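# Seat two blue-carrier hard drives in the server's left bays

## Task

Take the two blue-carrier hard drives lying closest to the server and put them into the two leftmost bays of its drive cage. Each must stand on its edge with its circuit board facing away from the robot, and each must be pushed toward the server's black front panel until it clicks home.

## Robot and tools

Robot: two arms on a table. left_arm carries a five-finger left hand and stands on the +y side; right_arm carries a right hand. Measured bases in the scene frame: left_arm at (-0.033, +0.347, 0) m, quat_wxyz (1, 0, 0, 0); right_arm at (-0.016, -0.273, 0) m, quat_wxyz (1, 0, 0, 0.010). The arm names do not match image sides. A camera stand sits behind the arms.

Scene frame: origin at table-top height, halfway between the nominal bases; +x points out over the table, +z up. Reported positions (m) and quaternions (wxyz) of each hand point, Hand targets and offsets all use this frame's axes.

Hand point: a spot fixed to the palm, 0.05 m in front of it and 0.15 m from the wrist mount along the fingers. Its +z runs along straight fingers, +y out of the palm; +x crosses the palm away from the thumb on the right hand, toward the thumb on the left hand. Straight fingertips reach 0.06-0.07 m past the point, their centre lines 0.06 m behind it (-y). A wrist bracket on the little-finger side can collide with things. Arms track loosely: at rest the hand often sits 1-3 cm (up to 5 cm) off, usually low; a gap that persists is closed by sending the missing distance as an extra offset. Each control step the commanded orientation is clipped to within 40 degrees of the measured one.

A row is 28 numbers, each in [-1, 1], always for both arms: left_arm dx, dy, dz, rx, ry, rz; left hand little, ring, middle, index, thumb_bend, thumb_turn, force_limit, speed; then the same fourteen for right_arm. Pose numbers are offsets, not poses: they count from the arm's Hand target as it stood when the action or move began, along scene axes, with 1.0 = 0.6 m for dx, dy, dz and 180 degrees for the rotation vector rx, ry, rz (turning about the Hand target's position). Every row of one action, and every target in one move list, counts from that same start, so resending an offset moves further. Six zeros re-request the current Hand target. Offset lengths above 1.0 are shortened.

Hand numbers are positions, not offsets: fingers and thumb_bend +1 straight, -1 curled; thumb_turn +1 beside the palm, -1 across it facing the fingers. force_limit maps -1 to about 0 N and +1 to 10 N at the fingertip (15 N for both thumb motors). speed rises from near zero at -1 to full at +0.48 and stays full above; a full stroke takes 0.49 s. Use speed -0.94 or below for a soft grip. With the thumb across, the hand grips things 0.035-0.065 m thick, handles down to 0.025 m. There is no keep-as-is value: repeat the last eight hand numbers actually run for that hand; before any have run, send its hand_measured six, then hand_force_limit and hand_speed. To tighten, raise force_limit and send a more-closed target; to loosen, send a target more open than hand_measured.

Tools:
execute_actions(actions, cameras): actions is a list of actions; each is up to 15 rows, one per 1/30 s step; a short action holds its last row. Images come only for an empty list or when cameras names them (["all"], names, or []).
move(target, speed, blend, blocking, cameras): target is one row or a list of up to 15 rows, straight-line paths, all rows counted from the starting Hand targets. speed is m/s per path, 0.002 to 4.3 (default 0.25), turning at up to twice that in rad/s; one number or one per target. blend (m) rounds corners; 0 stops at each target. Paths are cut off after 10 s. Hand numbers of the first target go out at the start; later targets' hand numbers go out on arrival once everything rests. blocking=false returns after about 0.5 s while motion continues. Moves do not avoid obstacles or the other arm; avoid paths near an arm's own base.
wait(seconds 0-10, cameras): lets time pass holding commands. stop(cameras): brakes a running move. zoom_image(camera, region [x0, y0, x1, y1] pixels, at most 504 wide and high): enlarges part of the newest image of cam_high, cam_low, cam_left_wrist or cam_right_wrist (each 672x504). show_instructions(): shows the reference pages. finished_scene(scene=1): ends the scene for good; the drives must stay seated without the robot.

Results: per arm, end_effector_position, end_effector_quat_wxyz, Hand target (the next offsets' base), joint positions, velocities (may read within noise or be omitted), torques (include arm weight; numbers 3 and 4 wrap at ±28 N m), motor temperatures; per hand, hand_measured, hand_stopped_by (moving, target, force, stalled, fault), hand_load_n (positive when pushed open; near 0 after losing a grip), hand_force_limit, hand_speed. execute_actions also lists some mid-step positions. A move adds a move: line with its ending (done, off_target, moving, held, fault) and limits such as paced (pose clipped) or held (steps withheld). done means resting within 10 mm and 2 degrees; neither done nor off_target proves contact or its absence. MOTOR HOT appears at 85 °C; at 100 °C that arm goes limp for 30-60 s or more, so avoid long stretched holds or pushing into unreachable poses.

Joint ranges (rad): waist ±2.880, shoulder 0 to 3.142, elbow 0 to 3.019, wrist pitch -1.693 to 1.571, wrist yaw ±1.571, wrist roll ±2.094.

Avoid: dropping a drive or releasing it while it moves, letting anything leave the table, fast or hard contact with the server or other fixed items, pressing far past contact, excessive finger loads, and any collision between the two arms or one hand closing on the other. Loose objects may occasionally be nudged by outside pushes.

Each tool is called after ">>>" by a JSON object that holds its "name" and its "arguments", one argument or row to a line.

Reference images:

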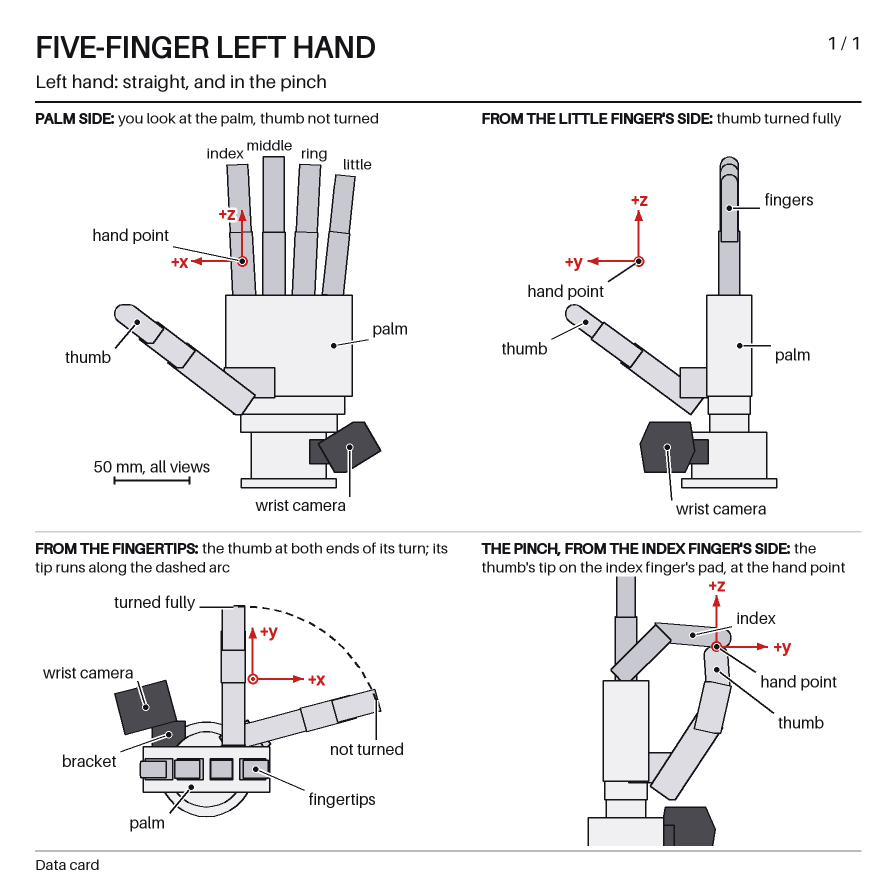

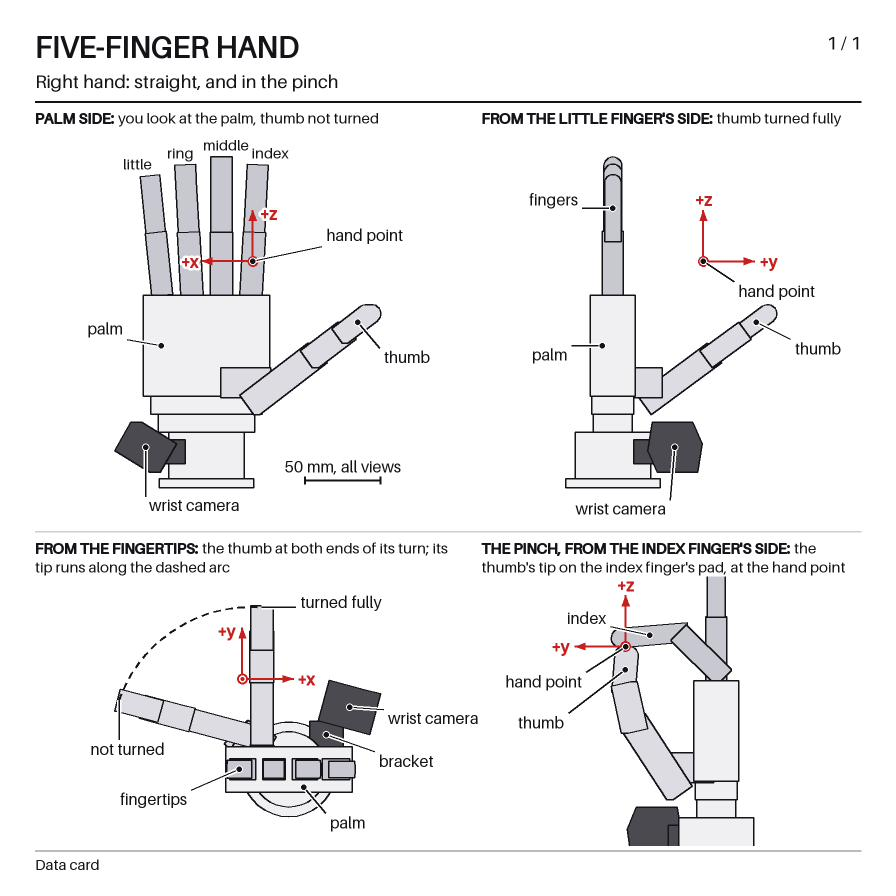

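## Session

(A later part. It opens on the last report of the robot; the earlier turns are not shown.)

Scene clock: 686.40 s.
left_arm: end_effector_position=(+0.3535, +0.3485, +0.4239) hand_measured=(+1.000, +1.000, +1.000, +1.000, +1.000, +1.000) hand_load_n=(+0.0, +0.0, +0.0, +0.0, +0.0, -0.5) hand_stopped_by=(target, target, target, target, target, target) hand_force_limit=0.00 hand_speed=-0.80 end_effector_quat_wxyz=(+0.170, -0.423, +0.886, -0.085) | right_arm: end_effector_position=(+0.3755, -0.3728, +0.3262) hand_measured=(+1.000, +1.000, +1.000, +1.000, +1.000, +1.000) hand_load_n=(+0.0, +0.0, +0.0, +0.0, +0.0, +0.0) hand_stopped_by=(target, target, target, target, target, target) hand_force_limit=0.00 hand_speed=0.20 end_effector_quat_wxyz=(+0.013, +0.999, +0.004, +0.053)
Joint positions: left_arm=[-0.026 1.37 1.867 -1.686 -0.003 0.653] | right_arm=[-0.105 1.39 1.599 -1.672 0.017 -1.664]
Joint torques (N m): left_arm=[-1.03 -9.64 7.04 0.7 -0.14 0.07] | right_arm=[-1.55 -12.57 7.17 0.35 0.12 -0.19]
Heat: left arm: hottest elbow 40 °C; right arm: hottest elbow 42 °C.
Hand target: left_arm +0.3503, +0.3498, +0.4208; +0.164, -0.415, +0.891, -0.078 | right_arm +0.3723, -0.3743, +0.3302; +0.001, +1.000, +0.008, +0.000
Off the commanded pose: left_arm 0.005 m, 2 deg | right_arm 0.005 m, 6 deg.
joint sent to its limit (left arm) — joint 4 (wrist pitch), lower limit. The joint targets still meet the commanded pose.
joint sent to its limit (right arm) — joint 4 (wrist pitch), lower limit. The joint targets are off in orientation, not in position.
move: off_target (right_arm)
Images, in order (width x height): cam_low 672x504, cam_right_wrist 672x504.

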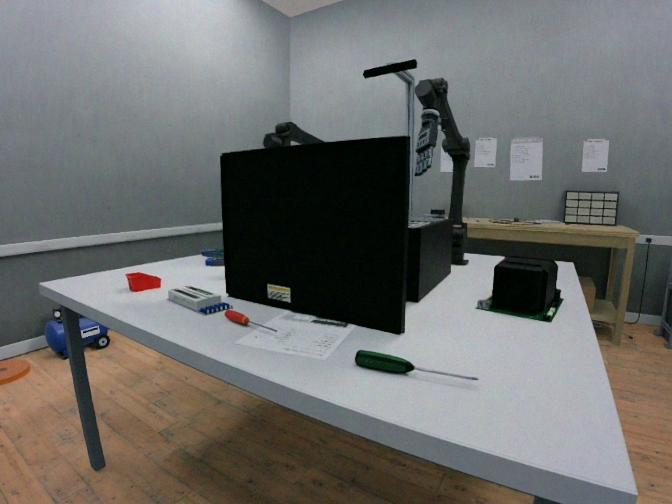

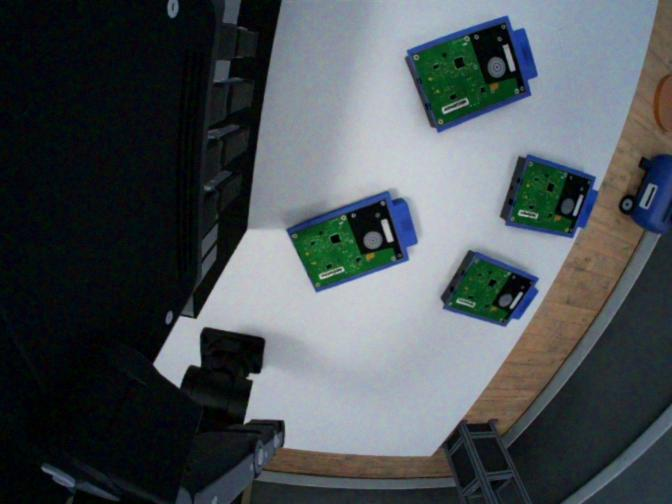

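>>> {"name": "zoom_image", "arguments": {
  "camera": "cam_low",
  "region": [190, 235, 240, 275]
}}

>>> {"name": "zoom_image", "arguments": {
  "camera": "cam_right_wrist",
  "region": [380, 0, 560, 150]
}}

>>> {"name": "zoom_image", "arguments": {
  "camera": "cam_right_wrist",
  "region": [270, 170, 450, 310]
}}

Scaled by 10.080 from the camera's 672x504 image, which has a finer 960x720 frame.

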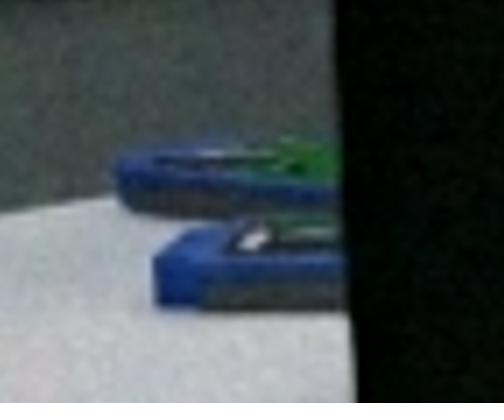

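Scaled by 2.800 from the camera's 672x504 image, which has a finer 960x720 frame.

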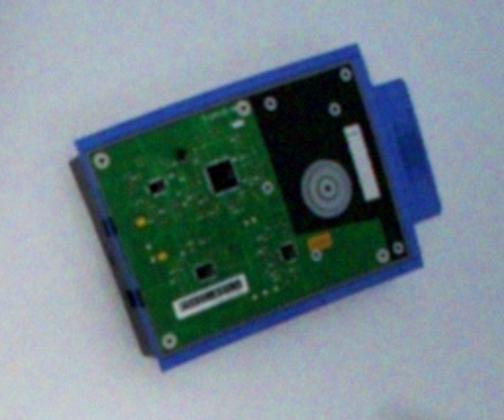

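Scaled by 2.800 from the camera's 672x504 image, which has a finer 960x720 frame.

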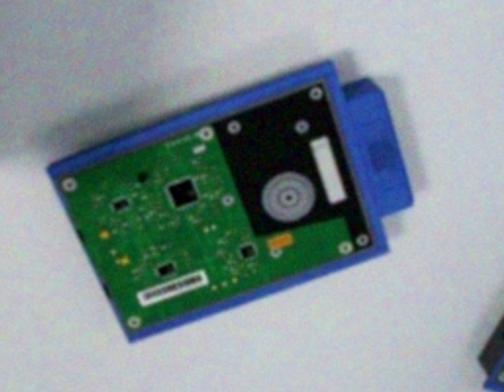

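>>> {"name": "move", "arguments": {
  "target": [0, 0, 0, 0, 0, 0, 1, 1, 1, 1, 1, 1, 0, -0.8, -0.118, -0.238, -0.317, 0.2813, -0.1451, -0.2787, 0.8, 0.8, 0.7, 0.7, 0.6, -1, 0, 0.2],
  "cameras": ["cam_high", "cam_right_wrist"]
}}

Scene clock: 1096.13 s.
left_arm: end_effector_position=(+0.3535, +0.3485, +0.4239) hand_measured=(+1.000, +1.000, +1.000, +1.000, +1.000, +1.000) hand_load_n=(+0.0, +0.0, +0.0, +0.0, +0.0, +0.0) hand_stopped_by=(target, target, target, target, target, target) hand_force_limit=0.00 hand_speed=-0.80 end_effector_quat_wxyz=(+0.170, -0.423, +0.886, -0.085) | right_arm: end_effector_position=(+0.3008, -0.5144, +0.1440) hand_measured=(+0.800, +0.800, +0.700, +0.700, +0.600, -1.000) hand_load_n=(+0.0, +0.0, -0.5, +0.0, +0.0, +0.0) hand_stopped_by=(target, target, target, target, target, target) hand_force_limit=0.00 hand_speed=0.20 end_effector_quat_wxyz=(-0.406, +0.796, -0.393, +0.217)
Joint positions: left_arm=[-0.026 1.37 1.867 -1.686 -0.003 0.653] | right_arm=[-0.985 1.476 1.117 -1.235 -0.956 -1.63]
Joint torques (N m): left_arm=[-1.08 -9.52 7.05 0.75 -0.14 0.07] | right_arm=[-1.67 -11.52 6.79 0.79 -0.79 0.09]
Heat: left arm: hottest elbow 40 °C; right arm: hottest elbow 36 °C.
Hand target: left_arm +0.3503, +0.3498, +0.4208; +0.164, -0.415, +0.891, -0.078 | right_arm +0.3016, -0.5172, +0.1401; -0.408, +0.792, -0.400, +0.215
Off the commanded pose: left_arm 0.005 m, 2 deg | right_arm 0.005 m, 1 deg.
joint sent to its limit (left arm) — joint 4 (wrist pitch), lower limit. The joint targets still meet the commanded pose.
move: done
Images, in order (width x height): cam_high 672x504, cam_right_wrist 672x504.

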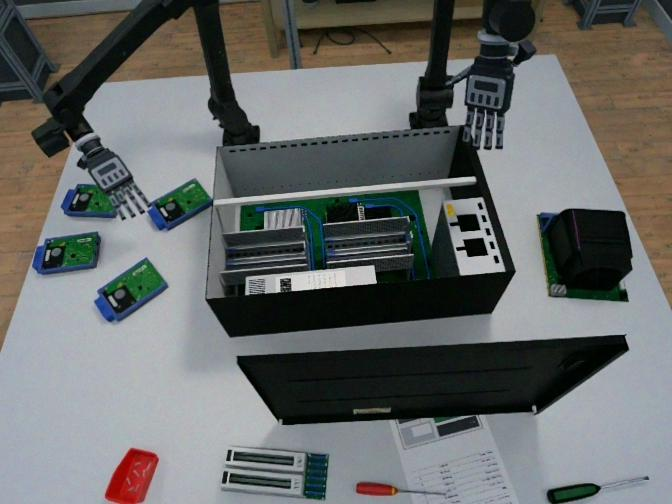

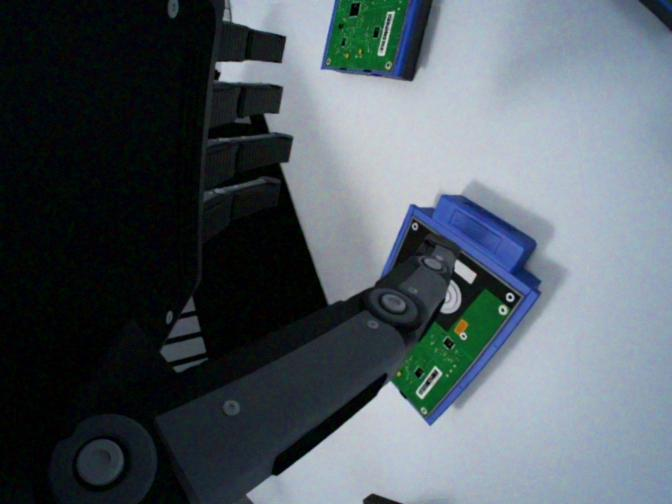

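>>> {"name": "zoom_image", "arguments": {
  "camera": "cam_right_wrist",
  "region": [340, 160, 580, 340]
}}

Scaled by 2.100 from the camera's 672x504 image, which has a finer 960x720 frame.

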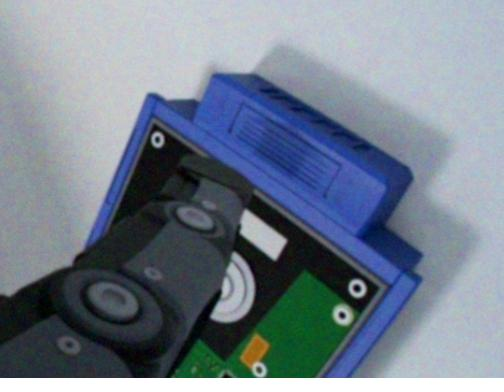

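>>> {"name": "move", "arguments": {
  "target": [0, 0, 0, 0, 0, 0, 1, 1, 1, 1, 1, 1, 0, -0.8, -0.0217, -0.0173, -0.1233, 0, 0, 0, 0.8, 0.8, 0.7, 0.7, 0.6, -1, 0, 0.2],
  "cameras": ["cam_right_wrist"],
  "speed": 0.15
}}

>>> {"name": "zoom_image", "arguments": {
  "camera": "cam_right_wrist",
  "region": [200, 120, 500, 345]
}}

Scene clock: 1143.93 s.
left_arm: end_effector_position=(+0.3535, +0.3485, +0.4239) hand_measured=(+1.000, +1.000, +1.000, +1.000, +1.000, +1.000) hand_load_n=(+0.0, +0.0, +0.0, +0.0, +0.0, +0.0) hand_stopped_by=(target, target, target, target, target, target) hand_force_limit=0.00 hand_speed=-0.80 end_effector_quat_wxyz=(+0.170, -0.423, +0.886, -0.085) | right_arm: end_effector_position=(+0.2885, -0.5223, +0.0706) hand_measured=(+0.800, +0.800, +0.700, +0.700, +0.600, -1.000) hand_load_n=(+0.0, +0.0, +0.0, +0.0, +0.0, +0.0) hand_stopped_by=(target, target, target, target, target, target) hand_force_limit=0.00 hand_speed=0.20 end_effector_quat_wxyz=(-0.410, +0.791, -0.402, +0.211)
Joint positions: left_arm=[-0.026 1.37 1.867 -1.686 -0.003 0.653] | right_arm=[-1.022 1.582 1.021 -1.09 -0.957 -1.674]
Joint torques (N m): left_arm=[-1.14 -9.41 7.06 0.7 -0.13 0.07] | right_arm=[-1.9 -12.28 6.16 0.69 -0.68 -0.21]
Motor temperatures (°C): left_arm=[28 31 40 26 29 30] | right_arm=[29 31 35 28 28 30]
Heat: left arm: hottest elbow 40 °C; right arm: hottest elbow 35 °C.
Hand target: left_arm +0.3503, +0.3498, +0.4208; +0.164, -0.415, +0.891, -0.078 | right_arm +0.2885, -0.5274, +0.0660; -0.408, +0.792, -0.400, +0.214
Off the commanded pose: left_arm 0.005 m, 2 deg | right_arm 0.007 m, 1 deg.
joint sent to its limit (left arm) — joint 4 (wrist pitch), lower limit. The joint targets still meet the commanded pose.
move: done
Images, in order (width x height): cam_right_wrist 672x504.

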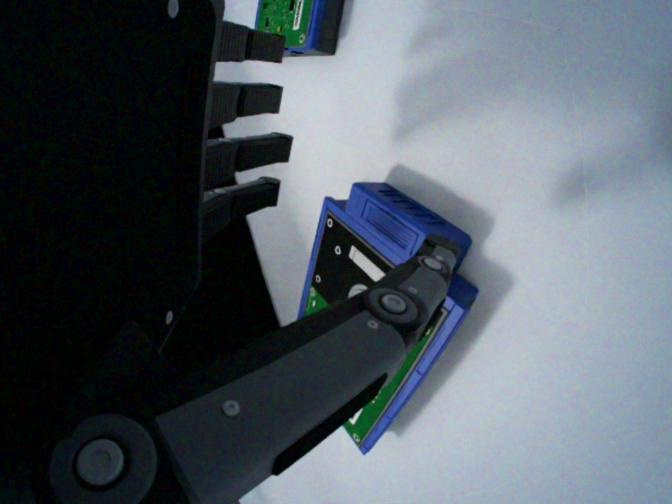

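Scaled by 1.680 from the camera's 672x504 image, which has a finer 960x720 frame.

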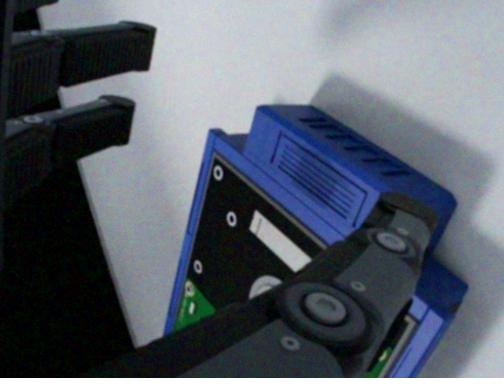

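>>> {"name": "move", "arguments": {
  "target": [0, 0, 0, 0, 0, 0, 1, 1, 1, 1, 1, 1, 0, -0.8, 0.01, -0.002, -0.041, 0, 0, 0, 0.8, 0.8, 0.7, 0.7, 0.6, -1, 0, 0.2],
  "cameras": ["cam_right_wrist", "cam_high"],
  "speed": 0.1
}}

>>> {"name": "zoom_image", "arguments": {
  "camera": "cam_right_wrist",
  "region": [200, 120, 500, 345]
}}

Scene clock: 1174.93 s.
left_arm: end_effector_position=(+0.3535, +0.3485, +0.4239) hand_measured=(+1.000, +1.000, +1.000, +1.000, +1.000, +1.000) hand_load_n=(-0.5, +0.0, +0.0, +0.0, +0.0, +0.0) hand_stopped_by=(target, target, target, target, target, target) hand_force_limit=0.00 hand_speed=-0.80 end_effector_quat_wxyz=(+0.170, -0.423, +0.886, -0.085) | right_arm: end_effector_position=(+0.2930, -0.5293, +0.0474) hand_measured=(+0.800, +0.800, +0.700, +0.700, +0.600, -1.000) hand_load_n=(+0.0, -0.5, +0.0, +0.0, +0.0, +0.0) hand_stopped_by=(target, target, target, target, target, target) hand_force_limit=0.00 hand_speed=0.20 end_effector_quat_wxyz=(-0.406, +0.793, -0.398, +0.219)
Joint positions: left_arm=[-0.026 1.37 1.867 -1.686 -0.003 0.653] | right_arm=[-1.022 1.625 1.004 -1.01 -0.957 -1.674]
Joint torques (N m): left_arm=[-1.08 -9.7 7.06 0.76 -0.14 0.07] | right_arm=[-0.91 -12.34 5.75 0.77 -0.72 0.01]
Heat: left arm: hottest elbow 40 °C; right arm: hottest elbow 35 °C.
Hand target: left_arm +0.3503, +0.3498, +0.4208; +0.164, -0.415, +0.891, -0.078 | right_arm +0.2945, -0.5287, +0.0415; -0.408, +0.792, -0.400, +0.215
Off the commanded pose: left_arm 0.005 m, 2 deg | right_arm 0.006 m, 1 deg.
joint sent to its limit (left arm) — joint 4 (wrist pitch), lower limit. The joint targets still meet the commanded pose.
move: done
Images, in order (width x height): cam_high 672x504, cam_right_wrist 672x504.

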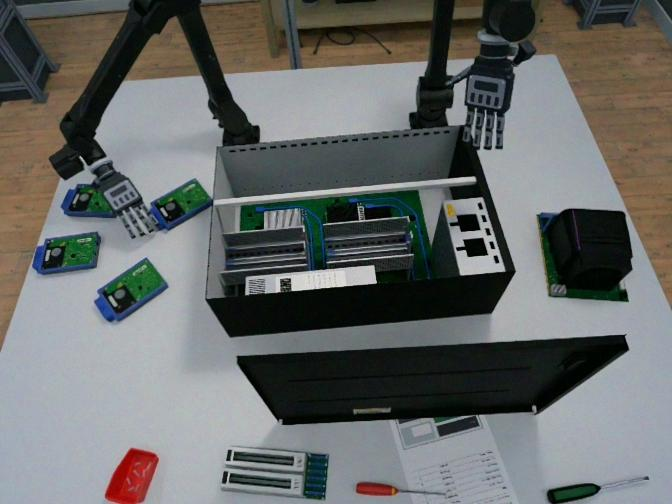

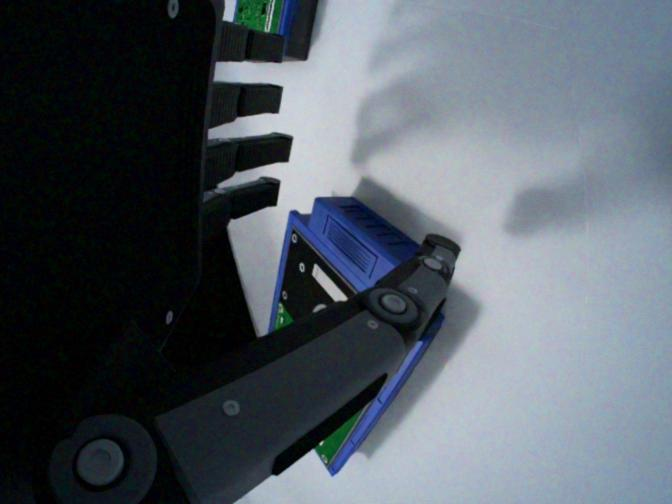

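Scaled by 1.680 from the camera's 672x504 image, which has a finer 960x720 frame.

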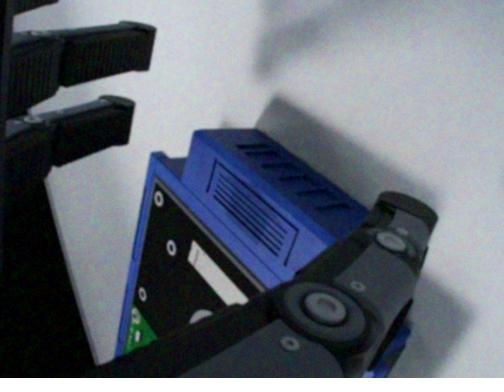

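>>> {"name": "move", "arguments": {
  "target": [0, 0, 0, 0, 0, 0, 1, 1, 1, 1, 1, 1, 0, -0.8, 0.009, 0.006, -0.028, 0, 0, 0, 0.8, 0.9, 1, 1, 0.6, -1, 0, 0.2],
  "cameras": ["cam_right_wrist"],
  "speed": 0.08
}}

>>> {"name": "zoom_image", "arguments": {
  "camera": "cam_right_wrist",
  "region": [200, 120, 500, 345]
}}

Scene clock: 1225.33 s.
left_arm: end_effector_position=(+0.3535, +0.3485, +0.4239) hand_measured=(+1.000, +1.000, +1.000, +1.000, +1.000, +1.000) hand_load_n=(+0.0, +0.0, +0.0, +0.0, +0.0, +0.0) hand_stopped_by=(target, target, target, target, target, target) hand_force_limit=0.00 hand_speed=-0.80 end_effector_quat_wxyz=(+0.170, -0.423, +0.886, -0.085) | right_arm: end_effector_position=(+0.2977, -0.5282, +0.0311) hand_measured=(+0.800, +0.900, +1.000, +1.000, +0.600, -1.000) hand_load_n=(+0.0, +0.0, +0.0, -0.5, +0.0, +0.0) hand_stopped_by=(target, target, target, target, target, target) hand_force_limit=0.00 hand_speed=0.20 end_effector_quat_wxyz=(-0.403, +0.794, -0.396, +0.222)
Joint positions: left_arm=[-0.026 1.37 1.867 -1.686 -0.003 0.653] | right_arm=[-1.011 1.649 0.983 -0.942 -0.957 -1.655]
Joint torques (N m): left_arm=[-1.08 -9.58 7.05 0.7 -0.14 0.07] | right_arm=[-0.56 -12.34 5.49 0.76 -0.76 0.08]
Heat: left arm: hottest elbow 40 °C; right arm: hottest elbow 34 °C.
Hand target: left_arm +0.3503, +0.3498, +0.4208; +0.164, -0.415, +0.891, -0.078 | right_arm +0.2997, -0.5251, +0.0246; -0.408, +0.792, -0.400, +0.214
Off the commanded pose: left_arm 0.005 m, 2 deg | right_arm 0.007 m, 1 deg.
joint sent to its limit (left arm) — joint 4 (wrist pitch), lower limit. The joint targets still meet the commanded pose.
move: done
Images, in order (width x height): cam_right_wrist 672x504.

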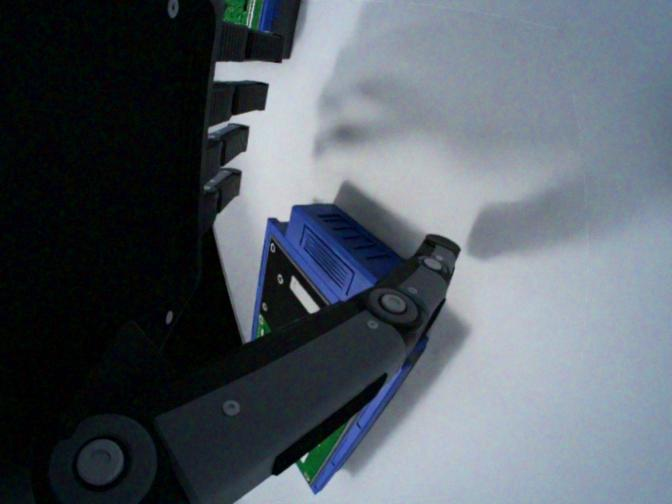

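Scaled by 1.680 from the camera's 672x504 image, which has a finer 960x720 frame.

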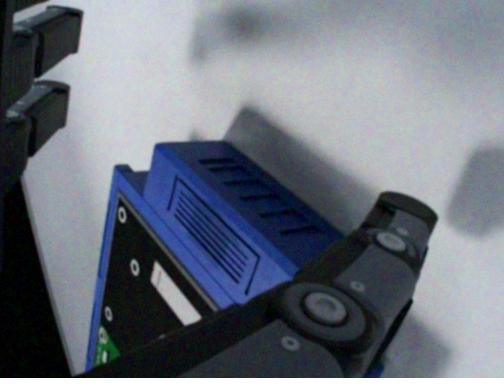

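>>> {"name": "move", "arguments": {
  "target": [
    [0, 0, 0, 0, 0, 0, 1, 1, 1, 1, 1, 1, 0, -0.8, -0.0213, 0.0217, 0.04, 0, 0, -0.0389, 0.8, 0.9, 1, 1, 0.6, -1, 0, 0.2],
    [0, 0, 0, 0, 0, 0, 1, 1, 1, 1, 1, 1, 0, -0.8, -0.0213, 0.0217, -0.008, 0, 0, -0.0389, 0.8, 0.9, 1, 1, 0.6, -1, 0, 0.2]
  ],
  "cameras": ["cam_right_wrist"],
  "speed": 0.08
}}

>>> {"name": "zoom_image", "arguments": {
  "camera": "cam_right_wrist",
  "region": [200, 120, 500, 345]
}}

Scene clock: 1329.33 s.
left_arm: end_effector_position=(+0.3535, +0.3485, +0.4239) hand_measured=(+1.000, +1.000, +1.000, +1.000, +1.000, +1.000) hand_load_n=(+0.0, +0.0, +0.0, +0.0, +0.0, +0.0) hand_stopped_by=(target, target, target, target, target, target) hand_force_limit=0.00 hand_speed=-0.80 end_effector_quat_wxyz=(+0.170, -0.423, +0.886, -0.085) | right_arm: end_effector_position=(+0.2887, -0.5097, +0.0253) hand_measured=(+0.800, +0.900, +1.000, +1.000, +0.600, -1.000) hand_load_n=(+0.0, +0.0, +0.0, -0.5, +0.0, +0.0) hand_stopped_by=(target, target, target, target, target, target) hand_force_limit=0.00 hand_speed=0.20 end_effector_quat_wxyz=(-0.393, +0.771, -0.439, +0.243)
Joint positions: left_arm=[-0.026 1.37 1.867 -1.686 -0.003 0.653] | right_arm=[-1.013 1.562 0.85 -0.749 -0.957 -1.472]
Joint torques (N m): left_arm=[-1.03 -9.58 7.04 0.73 -0.14 0.07] | right_arm=[-1.96 -10.99 5.53 1.11 -0.63 0.08]
Heat: left arm: hottest elbow 40 °C; right arm: hottest elbow 33 °C.
Hand target: left_arm +0.3503, +0.3498, +0.4208; +0.164, -0.415, +0.891, -0.078 | right_arm +0.2870, -0.5121, +0.0198; -0.394, +0.766, -0.448, +0.239
Off the commanded pose: left_arm 0.005 m, 2 deg | right_arm 0.006 m, 1 deg.
joint sent to its limit (left arm) — joint 4 (wrist pitch), lower limit. The joint targets still meet the commanded pose.
move: done
Images, in order (width x height): cam_right_wrist 672x504.

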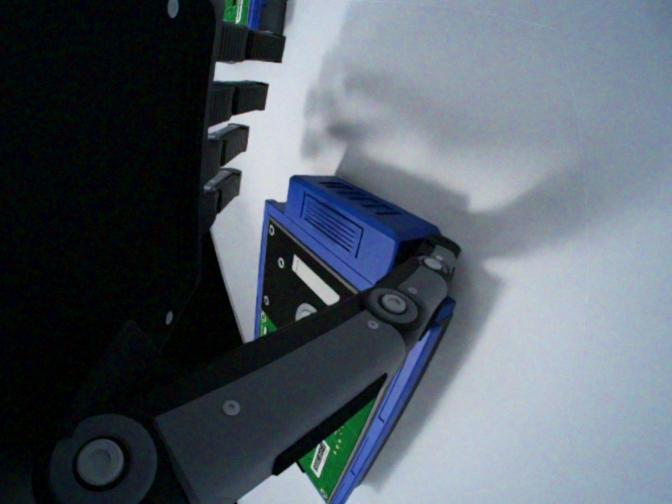

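Scaled by 1.680 from the camera's 672x504 image, which has a finer 960x720 frame.

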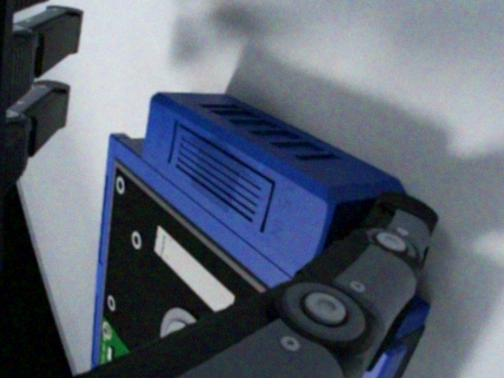

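>>> {"name": "move", "arguments": {
  "target": [
    [0, 0, 0, 0, 0, 0, 1, 1, 1, 1, 1, 1, 0, -0.8, 0.0013, -0.0103, 0.03, 0, 0, 0, 0.8, 0.9, 1, 1, 0.6, -1, 0, 0.2],
    [0, 0, 0, 0, 0, 0, 1, 1, 1, 1, 1, 1, 0, -0.8, 0.0013, -0.0103, -0.004, 0, 0, 0, 0.8, 0.9, 1, 1, 0.6, -1, 0, 0.2]
  ],
  "cameras": ["cam_right_wrist"],
  "speed": 0.08
}}

>>> {"name": "zoom_image", "arguments": {
  "camera": "cam_right_wrist",
  "region": [200, 120, 500, 345]
}}

Scene clock: 1416.97 s.
left_arm: end_effector_position=(+0.3535, +0.3485, +0.4239) hand_measured=(+1.000, +1.000, +1.000, +1.000, +1.000, +1.000) hand_load_n=(+0.0, +0.0, +0.0, +0.0, +0.0, +0.0) hand_stopped_by=(target, target, target, target, target, target) hand_force_limit=0.00 hand_speed=-0.80 end_effector_quat_wxyz=(+0.170, -0.423, +0.886, -0.085) | right_arm: end_effector_position=(+0.2868, -0.5112, +0.0209) hand_measured=(+0.800, +0.900, +1.000, +1.000, +0.600, -1.000) hand_load_n=(+0.0, +0.0, +0.0, +0.0, +0.0, +0.0) hand_stopped_by=(target, target, target, target, target, target) hand_force_limit=0.00 hand_speed=0.20 end_effector_quat_wxyz=(-0.396, +0.767, -0.445, +0.237)
Joint positions: left_arm=[-0.026 1.37 1.867 -1.686 -0.003 0.653] | right_arm=[-1.019 1.58 0.856 -0.755 -0.957 -1.472]
Joint torques (N m): left_arm=[-1.03 -9.58 7.02 0.72 -0.14 0.07] | right_arm=[-1.9 -10.99 6.2 1.05 -0.66 -0.06]
Heat: left arm: hottest elbow 40 °C; right arm: hottest elbow 34 °C.
Hand target: left_arm +0.3503, +0.3498, +0.4208; +0.164, -0.415, +0.891, -0.078 | right_arm +0.2878, -0.5182, +0.0174; -0.394, +0.766, -0.448, +0.239
Off the commanded pose: left_arm 0.005 m, 2 deg | right_arm 0.008 m, 0 deg.
joint sent to its limit (left arm) — joint 4 (wrist pitch), lower limit. The joint targets still meet the commanded pose.
move: done
Images, in order (width x height): cam_right_wrist 672x504.

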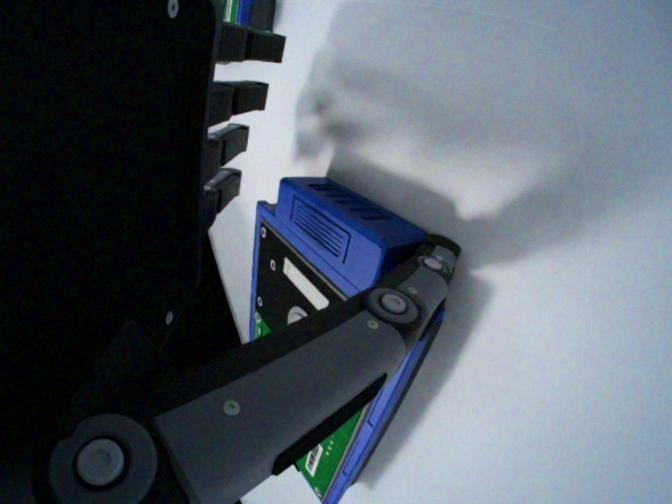

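Scaled by 1.680 from the camera's 672x504 image, which has a finer 960x720 frame.

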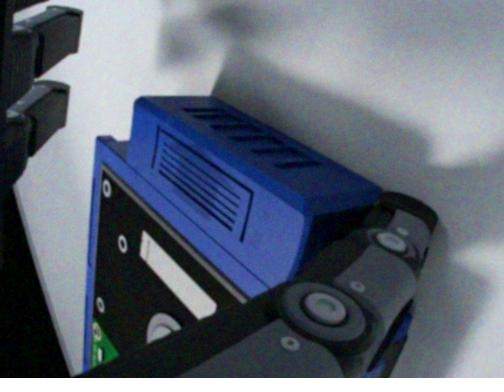

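>>> {"name": "move", "arguments": {
  "target": [
    [0, 0, 0, 0, 0, 0, 1, 1, 1, 1, 1, 1, 0, -0.8, 0.005, -0.033, 0.03, 0, 0, 0, 0.8, 0.9, 1, 1, 0.6, -1, 0, 0.2],
    [0, 0, 0, 0, 0, 0, 1, 1, 1, 1, 1, 1, 0, -0.8, 0.005, 0.003, 0.002, 0, 0, 0, 0.8, 0.9, 1, 1, 0.6, -1, 0, 0.2]
  ],
  "cameras": ["cam_right_wrist"],
  "speed": 0.08
}}

>>> {"name": "zoom_image", "arguments": {
  "camera": "cam_right_wrist",
  "region": [200, 120, 500, 345]
}}

Scene clock: 1448.07 s.
left_arm: end_effector_position=(+0.3535, +0.3485, +0.4239) hand_measured=(+1.000, +1.000, +1.000, +1.000, +1.000, +1.000) hand_load_n=(+0.0, +0.0, +0.0, +0.0, +0.0, +0.0) hand_stopped_by=(target, target, target, target, target, target) hand_force_limit=0.00 hand_speed=-0.80 end_effector_quat_wxyz=(+0.170, -0.423, +0.886, -0.085) | right_arm: end_effector_position=(+0.2886, -0.5176, +0.0202) hand_measured=(+0.800, +0.900, +1.000, +1.000, +0.600, -1.000) hand_load_n=(+0.0, +0.0, +0.0, +0.0, +0.0, +0.0) hand_stopped_by=(target, target, target, target, target, target) hand_force_limit=0.00 hand_speed=0.20 end_effector_quat_wxyz=(-0.394, +0.767, -0.446, +0.241)
Joint positions: left_arm=[-0.026 1.37 1.867 -1.686 -0.003 0.653] | right_arm=[-1.025 1.589 0.865 -0.746 -0.957 -1.469]
Joint torques (N m): left_arm=[-0.97 -9.58 7.05 0.77 -0.13 0.06] | right_arm=[-0.62 -12.28 5.44 1.06 -0.63 0.08]
Heat: left arm: hottest elbow 40 °C; right arm: hottest elbow 34 °C.
Hand target: left_arm +0.3503, +0.3498, +0.4208; +0.164, -0.415, +0.891, -0.078 | right_arm +0.2908, -0.5165, +0.0186; -0.394, +0.766, -0.448, +0.239
Off the commanded pose: left_arm 0.005 m, 2 deg | right_arm 0.003 m, 0 deg.
joint sent to its limit (left arm) — joint 4 (wrist pitch), lower limit. The joint targets still meet the commanded pose.
move: done
Images, in order (width x height): cam_right_wrist 672x504.

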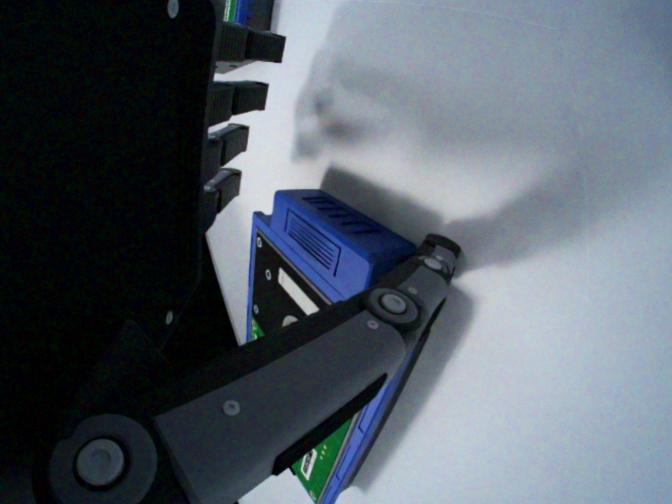

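Scaled by 1.680 from the camera's 672x504 image, which has a finer 960x720 frame.

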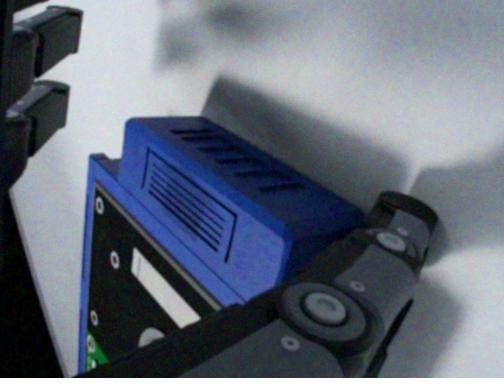

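>>> {"name": "move", "arguments": {
  "target": [
    [0, 0, 0, 0, 0, 0, 1, 1, 1, 1, 1, 1, 0, -0.8, -0.002, -0.025, 0.02, 0, 0, 0, 0.8, 0.9, 1, 1, 0.6, -1, 0, 0.2],
    [0, 0, 0, 0, 0, 0, 1, 1, 1, 1, 1, 1, 0, -0.8, -0.002, 0.005, 0.004, 0, 0, 0, 0.8, 0.9, 1, 1, 0.6, -1, 0, 0.2]
  ],
  "cameras": ["cam_right_wrist"],
  "speed": 0.08
}}

>>> {"name": "zoom_image", "arguments": {
  "camera": "cam_right_wrist",
  "region": [200, 120, 500, 345]
}}

Scene clock: 1469.57 s.
left_arm: end_effector_position=(+0.3535, +0.3485, +0.4239) hand_measured=(+1.000, +1.000, +1.000, +1.000, +1.000, +1.000) hand_load_n=(+0.0, +0.0, +0.0, +0.0, +0.0, +0.0) hand_stopped_by=(target, target, target, target, target, target) hand_force_limit=0.00 hand_speed=-0.80 end_effector_quat_wxyz=(+0.170, -0.423, +0.886, -0.085) | right_arm: end_effector_position=(+0.2865, -0.5144, +0.0190) hand_measured=(+0.800, +0.900, +1.000, +1.000, +0.600, -1.000) hand_load_n=(+0.0, +0.0, +0.0, +0.0, +0.0, +0.0) hand_stopped_by=(target, target, target, target, target, target) hand_force_limit=0.00 hand_speed=0.20 end_effector_quat_wxyz=(-0.396, +0.765, -0.450, +0.237)
Joint positions: left_arm=[-0.026 1.37 1.867 -1.686 -0.003 0.653] | right_arm=[-1.025 1.588 0.859 -0.749 -0.957 -1.465]
Joint torques (N m): left_arm=[-0.97 -9.58 6.99 0.72 -0.14 0.07] | right_arm=[-0.5 -13.27 5.29 1.09 -0.64 0.08]
Heat: left arm: hottest elbow 40 °C; right arm: hottest elbow 33 °C.
Hand target: left_arm +0.3503, +0.3498, +0.4208; +0.164, -0.415, +0.891, -0.078 | right_arm +0.2896, -0.5134, +0.0210; -0.394, +0.766, -0.448, +0.239
Off the commanded pose: left_arm 0.005 m, 2 deg | right_arm 0.004 m, 0 deg.
joint sent to its limit (left arm) — joint 4 (wrist pitch), lower limit. The joint targets still meet the commanded pose.
move: done
Images, in order (width x height): cam_right_wrist 672x504.

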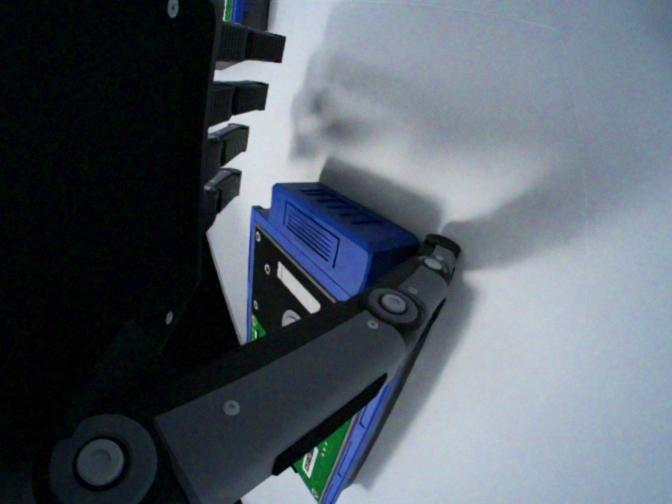

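Scaled by 1.680 from the camera's 672x504 image, which has a finer 960x720 frame.

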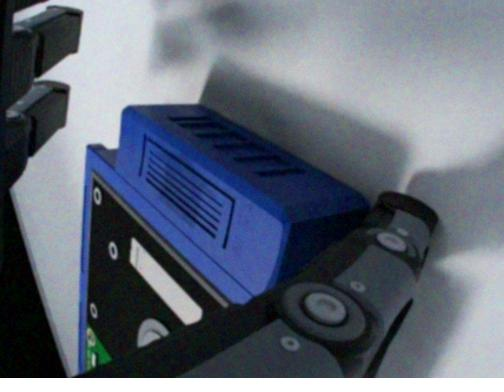

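>>> {"name": "move", "arguments": {
  "target": [0, 0, 0, 0, 0, 0, 1, 1, 1, 1, 1, 1, 0, -0.8, 0, 0, 0, 0, 0, 0, 0.8, 0.9, 1, 0.4, 0.6, -1, -0.4, -0.6],
  "cameras": ["cam_right_wrist"],
  "speed": 0.08
}}

>>> {"name": "zoom_image", "arguments": {
  "camera": "cam_right_wrist",
  "region": [200, 120, 500, 345]
}}

Scene clock: 1484.30 s.
left_arm: end_effector_position=(+0.3535, +0.3485, +0.4239) hand_measured=(+1.000, +1.000, +1.000, +1.000, +1.000, +1.000) hand_load_n=(+0.0, +0.0, +0.0, +0.0, +0.0, +0.0) hand_stopped_by=(target, target, target, target, target, target) hand_force_limit=0.00 hand_speed=-0.80 end_effector_quat_wxyz=(+0.170, -0.423, +0.886, -0.085) | right_arm: end_effector_position=(+0.2875, -0.5140, +0.0194) hand_measured=(+0.800, +0.900, +1.000, +0.490, +0.602, -1.000) hand_load_n=(+0.0, +0.0, +0.0, +7.0, +8.5, -0.5) hand_stopped_by=(target, target, target, force, target, target) hand_force_limit=-0.40 hand_speed=-0.60 end_effector_quat_wxyz=(-0.397, +0.765, -0.449, +0.237)
Joint positions: left_arm=[-0.026 1.37 1.867 -1.686 -0.003 0.653] | right_arm=[-1.023 1.588 0.859 -0.747 -0.958 -1.462]
Joint torques (N m): left_arm=[-1.14 -9.52 7.08 0.72 -0.14 0.07] | right_arm=[-0.67 -13.27 5.3 1.03 -0.58 0.04]
Heat: left arm: hottest elbow 40 °C; right arm: hottest elbow 33 °C.
Hand target: left_arm +0.3503, +0.3498, +0.4208; +0.164, -0.415, +0.891, -0.078 | right_arm +0.2897, -0.5134, +0.0211; -0.394, +0.766, -0.448, +0.239
Off the commanded pose: left_arm 0.005 m, 2 deg | right_arm 0.003 m, 0 deg.
joint sent to its limit (left arm) — joint 4 (wrist pitch), lower limit. The joint targets still meet the commanded pose.
move: done
Images, in order (width x height): cam_right_wrist 672x504.

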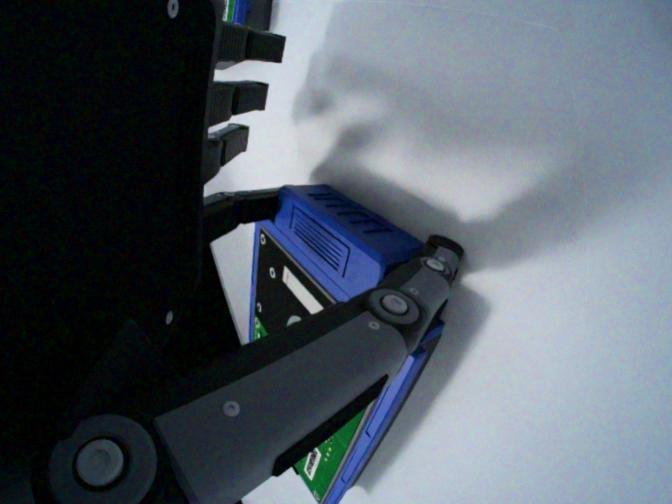

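Scaled by 1.680 from the camera's 672x504 image, which has a finer 960x720 frame.

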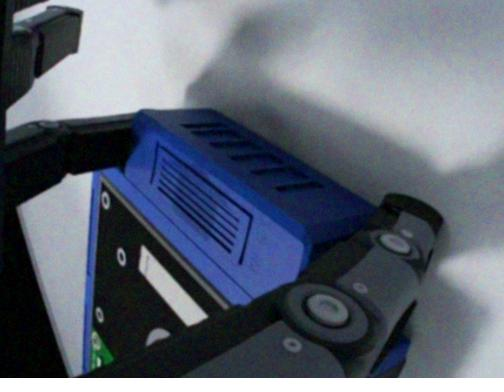

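>>> {"name": "move", "arguments": {
  "target": [
    [0, 0, 0, 0, 0, 0, 1, 1, 1, 1, 1, 1, 0, -0.8, 0, 0, 0, 0, 0, 0, 0.8, 0.9, 1, 0.35, 0.6, -1, 0.7, -0.8],
    [0, 0, 0, 0, 0, 0, 1, 1, 1, 1, 1, 1, 0, -0.8, 0.0244, 0.0169, 0.0627, -0.095, 0.1372, 0, 0.8, 0.9, 1, 0.35, 0.6, -1, 0.7, -0.8]
  ],
  "cameras": ["cam_right_wrist", "cam_high"],
  "speed": 0.06
}}

Scene clock: 1567.60 s.
left_arm: end_effector_position=(+0.3535, +0.3485, +0.4239) hand_measured=(+1.000, +1.000, +1.000, +1.000, +1.000, +1.000) hand_load_n=(+0.0, +0.0, -0.5, +0.0, +0.0, +0.0) hand_stopped_by=(target, target, target, target, target, target) hand_force_limit=0.00 hand_speed=-0.80 end_effector_quat_wxyz=(+0.170, -0.423, +0.886, -0.085) | right_arm: end_effector_position=(+0.2924, -0.4981, +0.0423) hand_measured=(+0.800, +0.900, +1.000, +0.474, +0.600, -1.000) hand_load_n=(+0.0, +0.0, +0.0, +1.0, +0.0, +0.0) hand_stopped_by=(target, target, target, force, target, target) hand_force_limit=0.70 hand_speed=-0.80 end_effector_quat_wxyz=(-0.175, +0.851, -0.481, +0.120)
Joint positions: left_arm=[-0.026 1.37 1.867 -1.686 -0.003 0.653] | right_arm=[-0.733 1.477 0.937 -0.855 -0.392 -1.22]
Joint torques (N m): left_arm=[-0.97 -9.58 7.06 0.75 -0.14 0.07] | right_arm=[-0.44 -13.33 8.87 0.21 -0.25 0.12]
Heat: left arm: hottest elbow 40 °C; right arm: hottest elbow 33 °C.
Hand target: left_arm +0.3503, +0.3498, +0.4208; +0.164, -0.415, +0.891, -0.078 | right_arm +0.3043, -0.5034, +0.0587; -0.172, +0.849, -0.481, +0.134
Off the commanded pose: left_arm 0.005 m, 2 deg | right_arm 0.021 m, 2 deg.
joint sent to its limit (left arm) — joint 4 (wrist pitch), lower limit. The joint targets still meet the commanded pose.
move: off_target (right_arm)
Images, in order (width x height): cam_high 672x504, cam_right_wrist 672x504.

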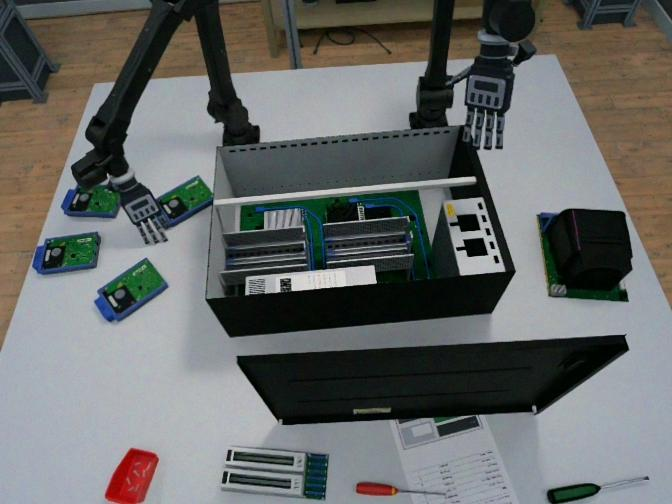

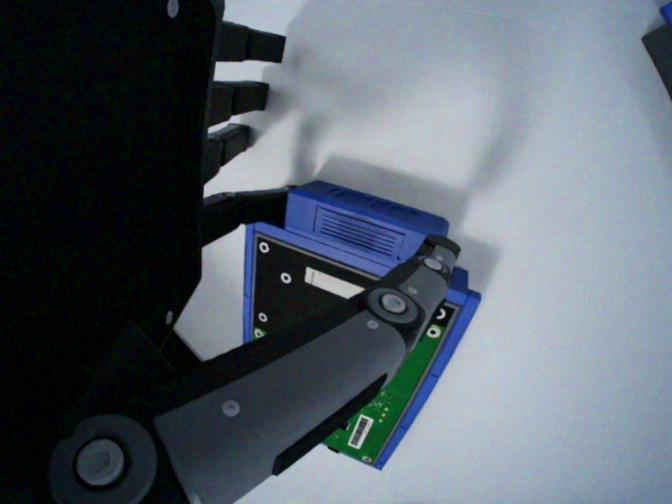

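>>> {"name": "zoom_image", "arguments": {
  "camera": "cam_right_wrist",
  "region": [200, 120, 500, 345]
}}

>>> {"name": "zoom_image", "arguments": {
  "camera": "cam_high",
  "region": [90, 160, 230, 265]
}}

Scaled by 1.680 from the camera's 672x504 image, which has a finer 960x720 frame.

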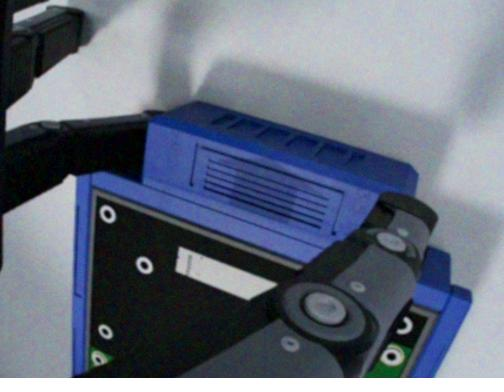

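Scaled by 3.600 from the camera's 672x504 image, which has a finer 960x720 frame.

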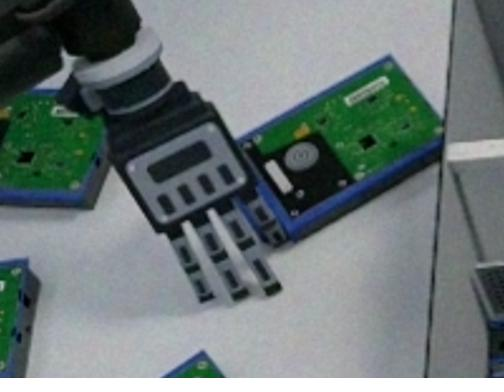

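>>> {"name": "move", "arguments": {
  "target": [
    [0, 0, 0, 0, 0, 0, 1, 1, 1, 1, 1, 1, 0, -0.8, 0, 0, 0, 0, 0, 0, 0.8, 0.9, 1, 1, 0.6, -1, 0, 0],
    [0, 0, 0, 0, 0, 0, 1, 1, 1, 1, 1, 1, 0, -0.8, -0.024, -0.03, 0.04, 0.095, -0.1372, 0, 0.8, 0.9, 1, 1, 0.6, -1, 0, 0.0]
  ],
  "cameras": ["cam_right_wrist", "cam_high"],
  "speed": 0.1
}}

>>> {"name": "zoom_image", "arguments": {
  "camera": "cam_right_wrist",
  "region": [200, 120, 560, 390]
}}

Scene clock: 1686.77 s.
left_arm: end_effector_position=(+0.3535, +0.3485, +0.4239) hand_measured=(+1.000, +1.000, +1.000, +1.000, +1.000, +1.000) hand_load_n=(+0.0, +0.0, +0.0, +0.0, +0.0, +0.0) hand_stopped_by=(target, target, target, target, target, target) hand_force_limit=0.00 hand_speed=-0.80 end_effector_quat_wxyz=(+0.170, -0.423, +0.886, -0.085) | right_arm: end_effector_position=(+0.2892, -0.5155, +0.0844) hand_measured=(+0.800, +0.900, +1.000, +1.000, +0.600, -1.000) hand_load_n=(+0.0, +0.0, +0.0, +0.0, +0.0, +0.0) hand_stopped_by=(target, target, target, target, target, target) hand_force_limit=0.00 hand_speed=0.00 end_effector_quat_wxyz=(-0.393, +0.766, -0.448, +0.239)
Joint positions: left_arm=[-0.026 1.37 1.867 -1.686 -0.003 0.653] | right_arm=[-1.019 1.474 0.939 -0.929 -0.953 -1.457]
Joint torques (N m): left_arm=[-1.03 -9.52 7.05 0.72 -0.13 0.07] | right_arm=[-1.9 -10.4 7.32 0.32 -0.81 -0.19]
Heat: left arm: hottest elbow 41 °C; right arm: hottest elbow 37 °C.
Hand target: left_arm +0.3503, +0.3498, +0.4208; +0.164, -0.415, +0.891, -0.078 | right_arm +0.2900, -0.5213, +0.0828; -0.394, +0.766, -0.448, +0.239
Off the commanded pose: left_arm 0.005 m, 2 deg | right_arm 0.006 m, 0 deg.
joint sent to its limit (left arm) — joint 4 (wrist pitch), lower limit. The joint targets still meet the commanded pose.
move: done
Images, in order (width x height): cam_high 672x504, cam_right_wrist 672x504.

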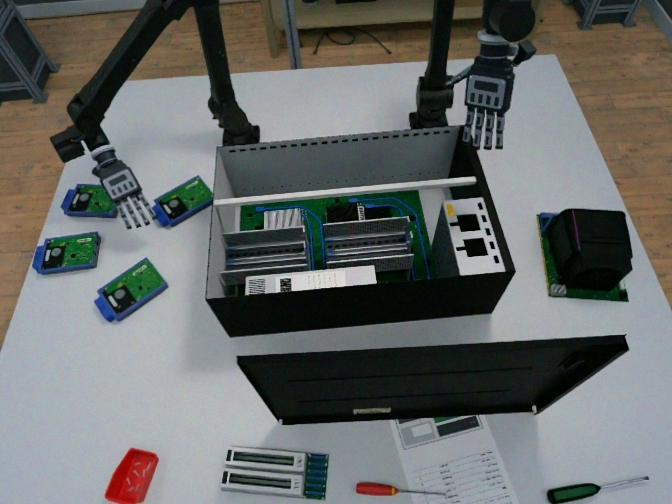

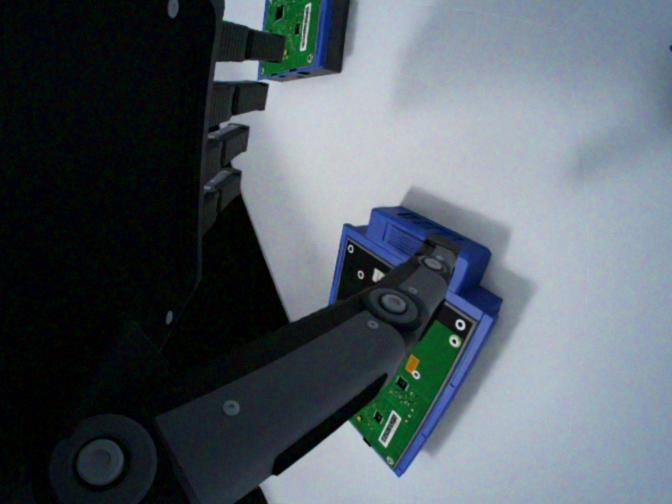

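Scaled by 1.400 from the camera's 672x504 image, which has a finer 960x720 frame.

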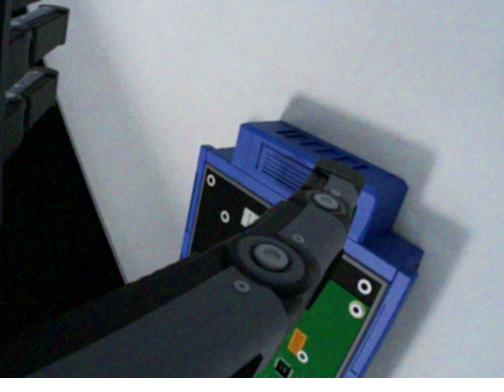

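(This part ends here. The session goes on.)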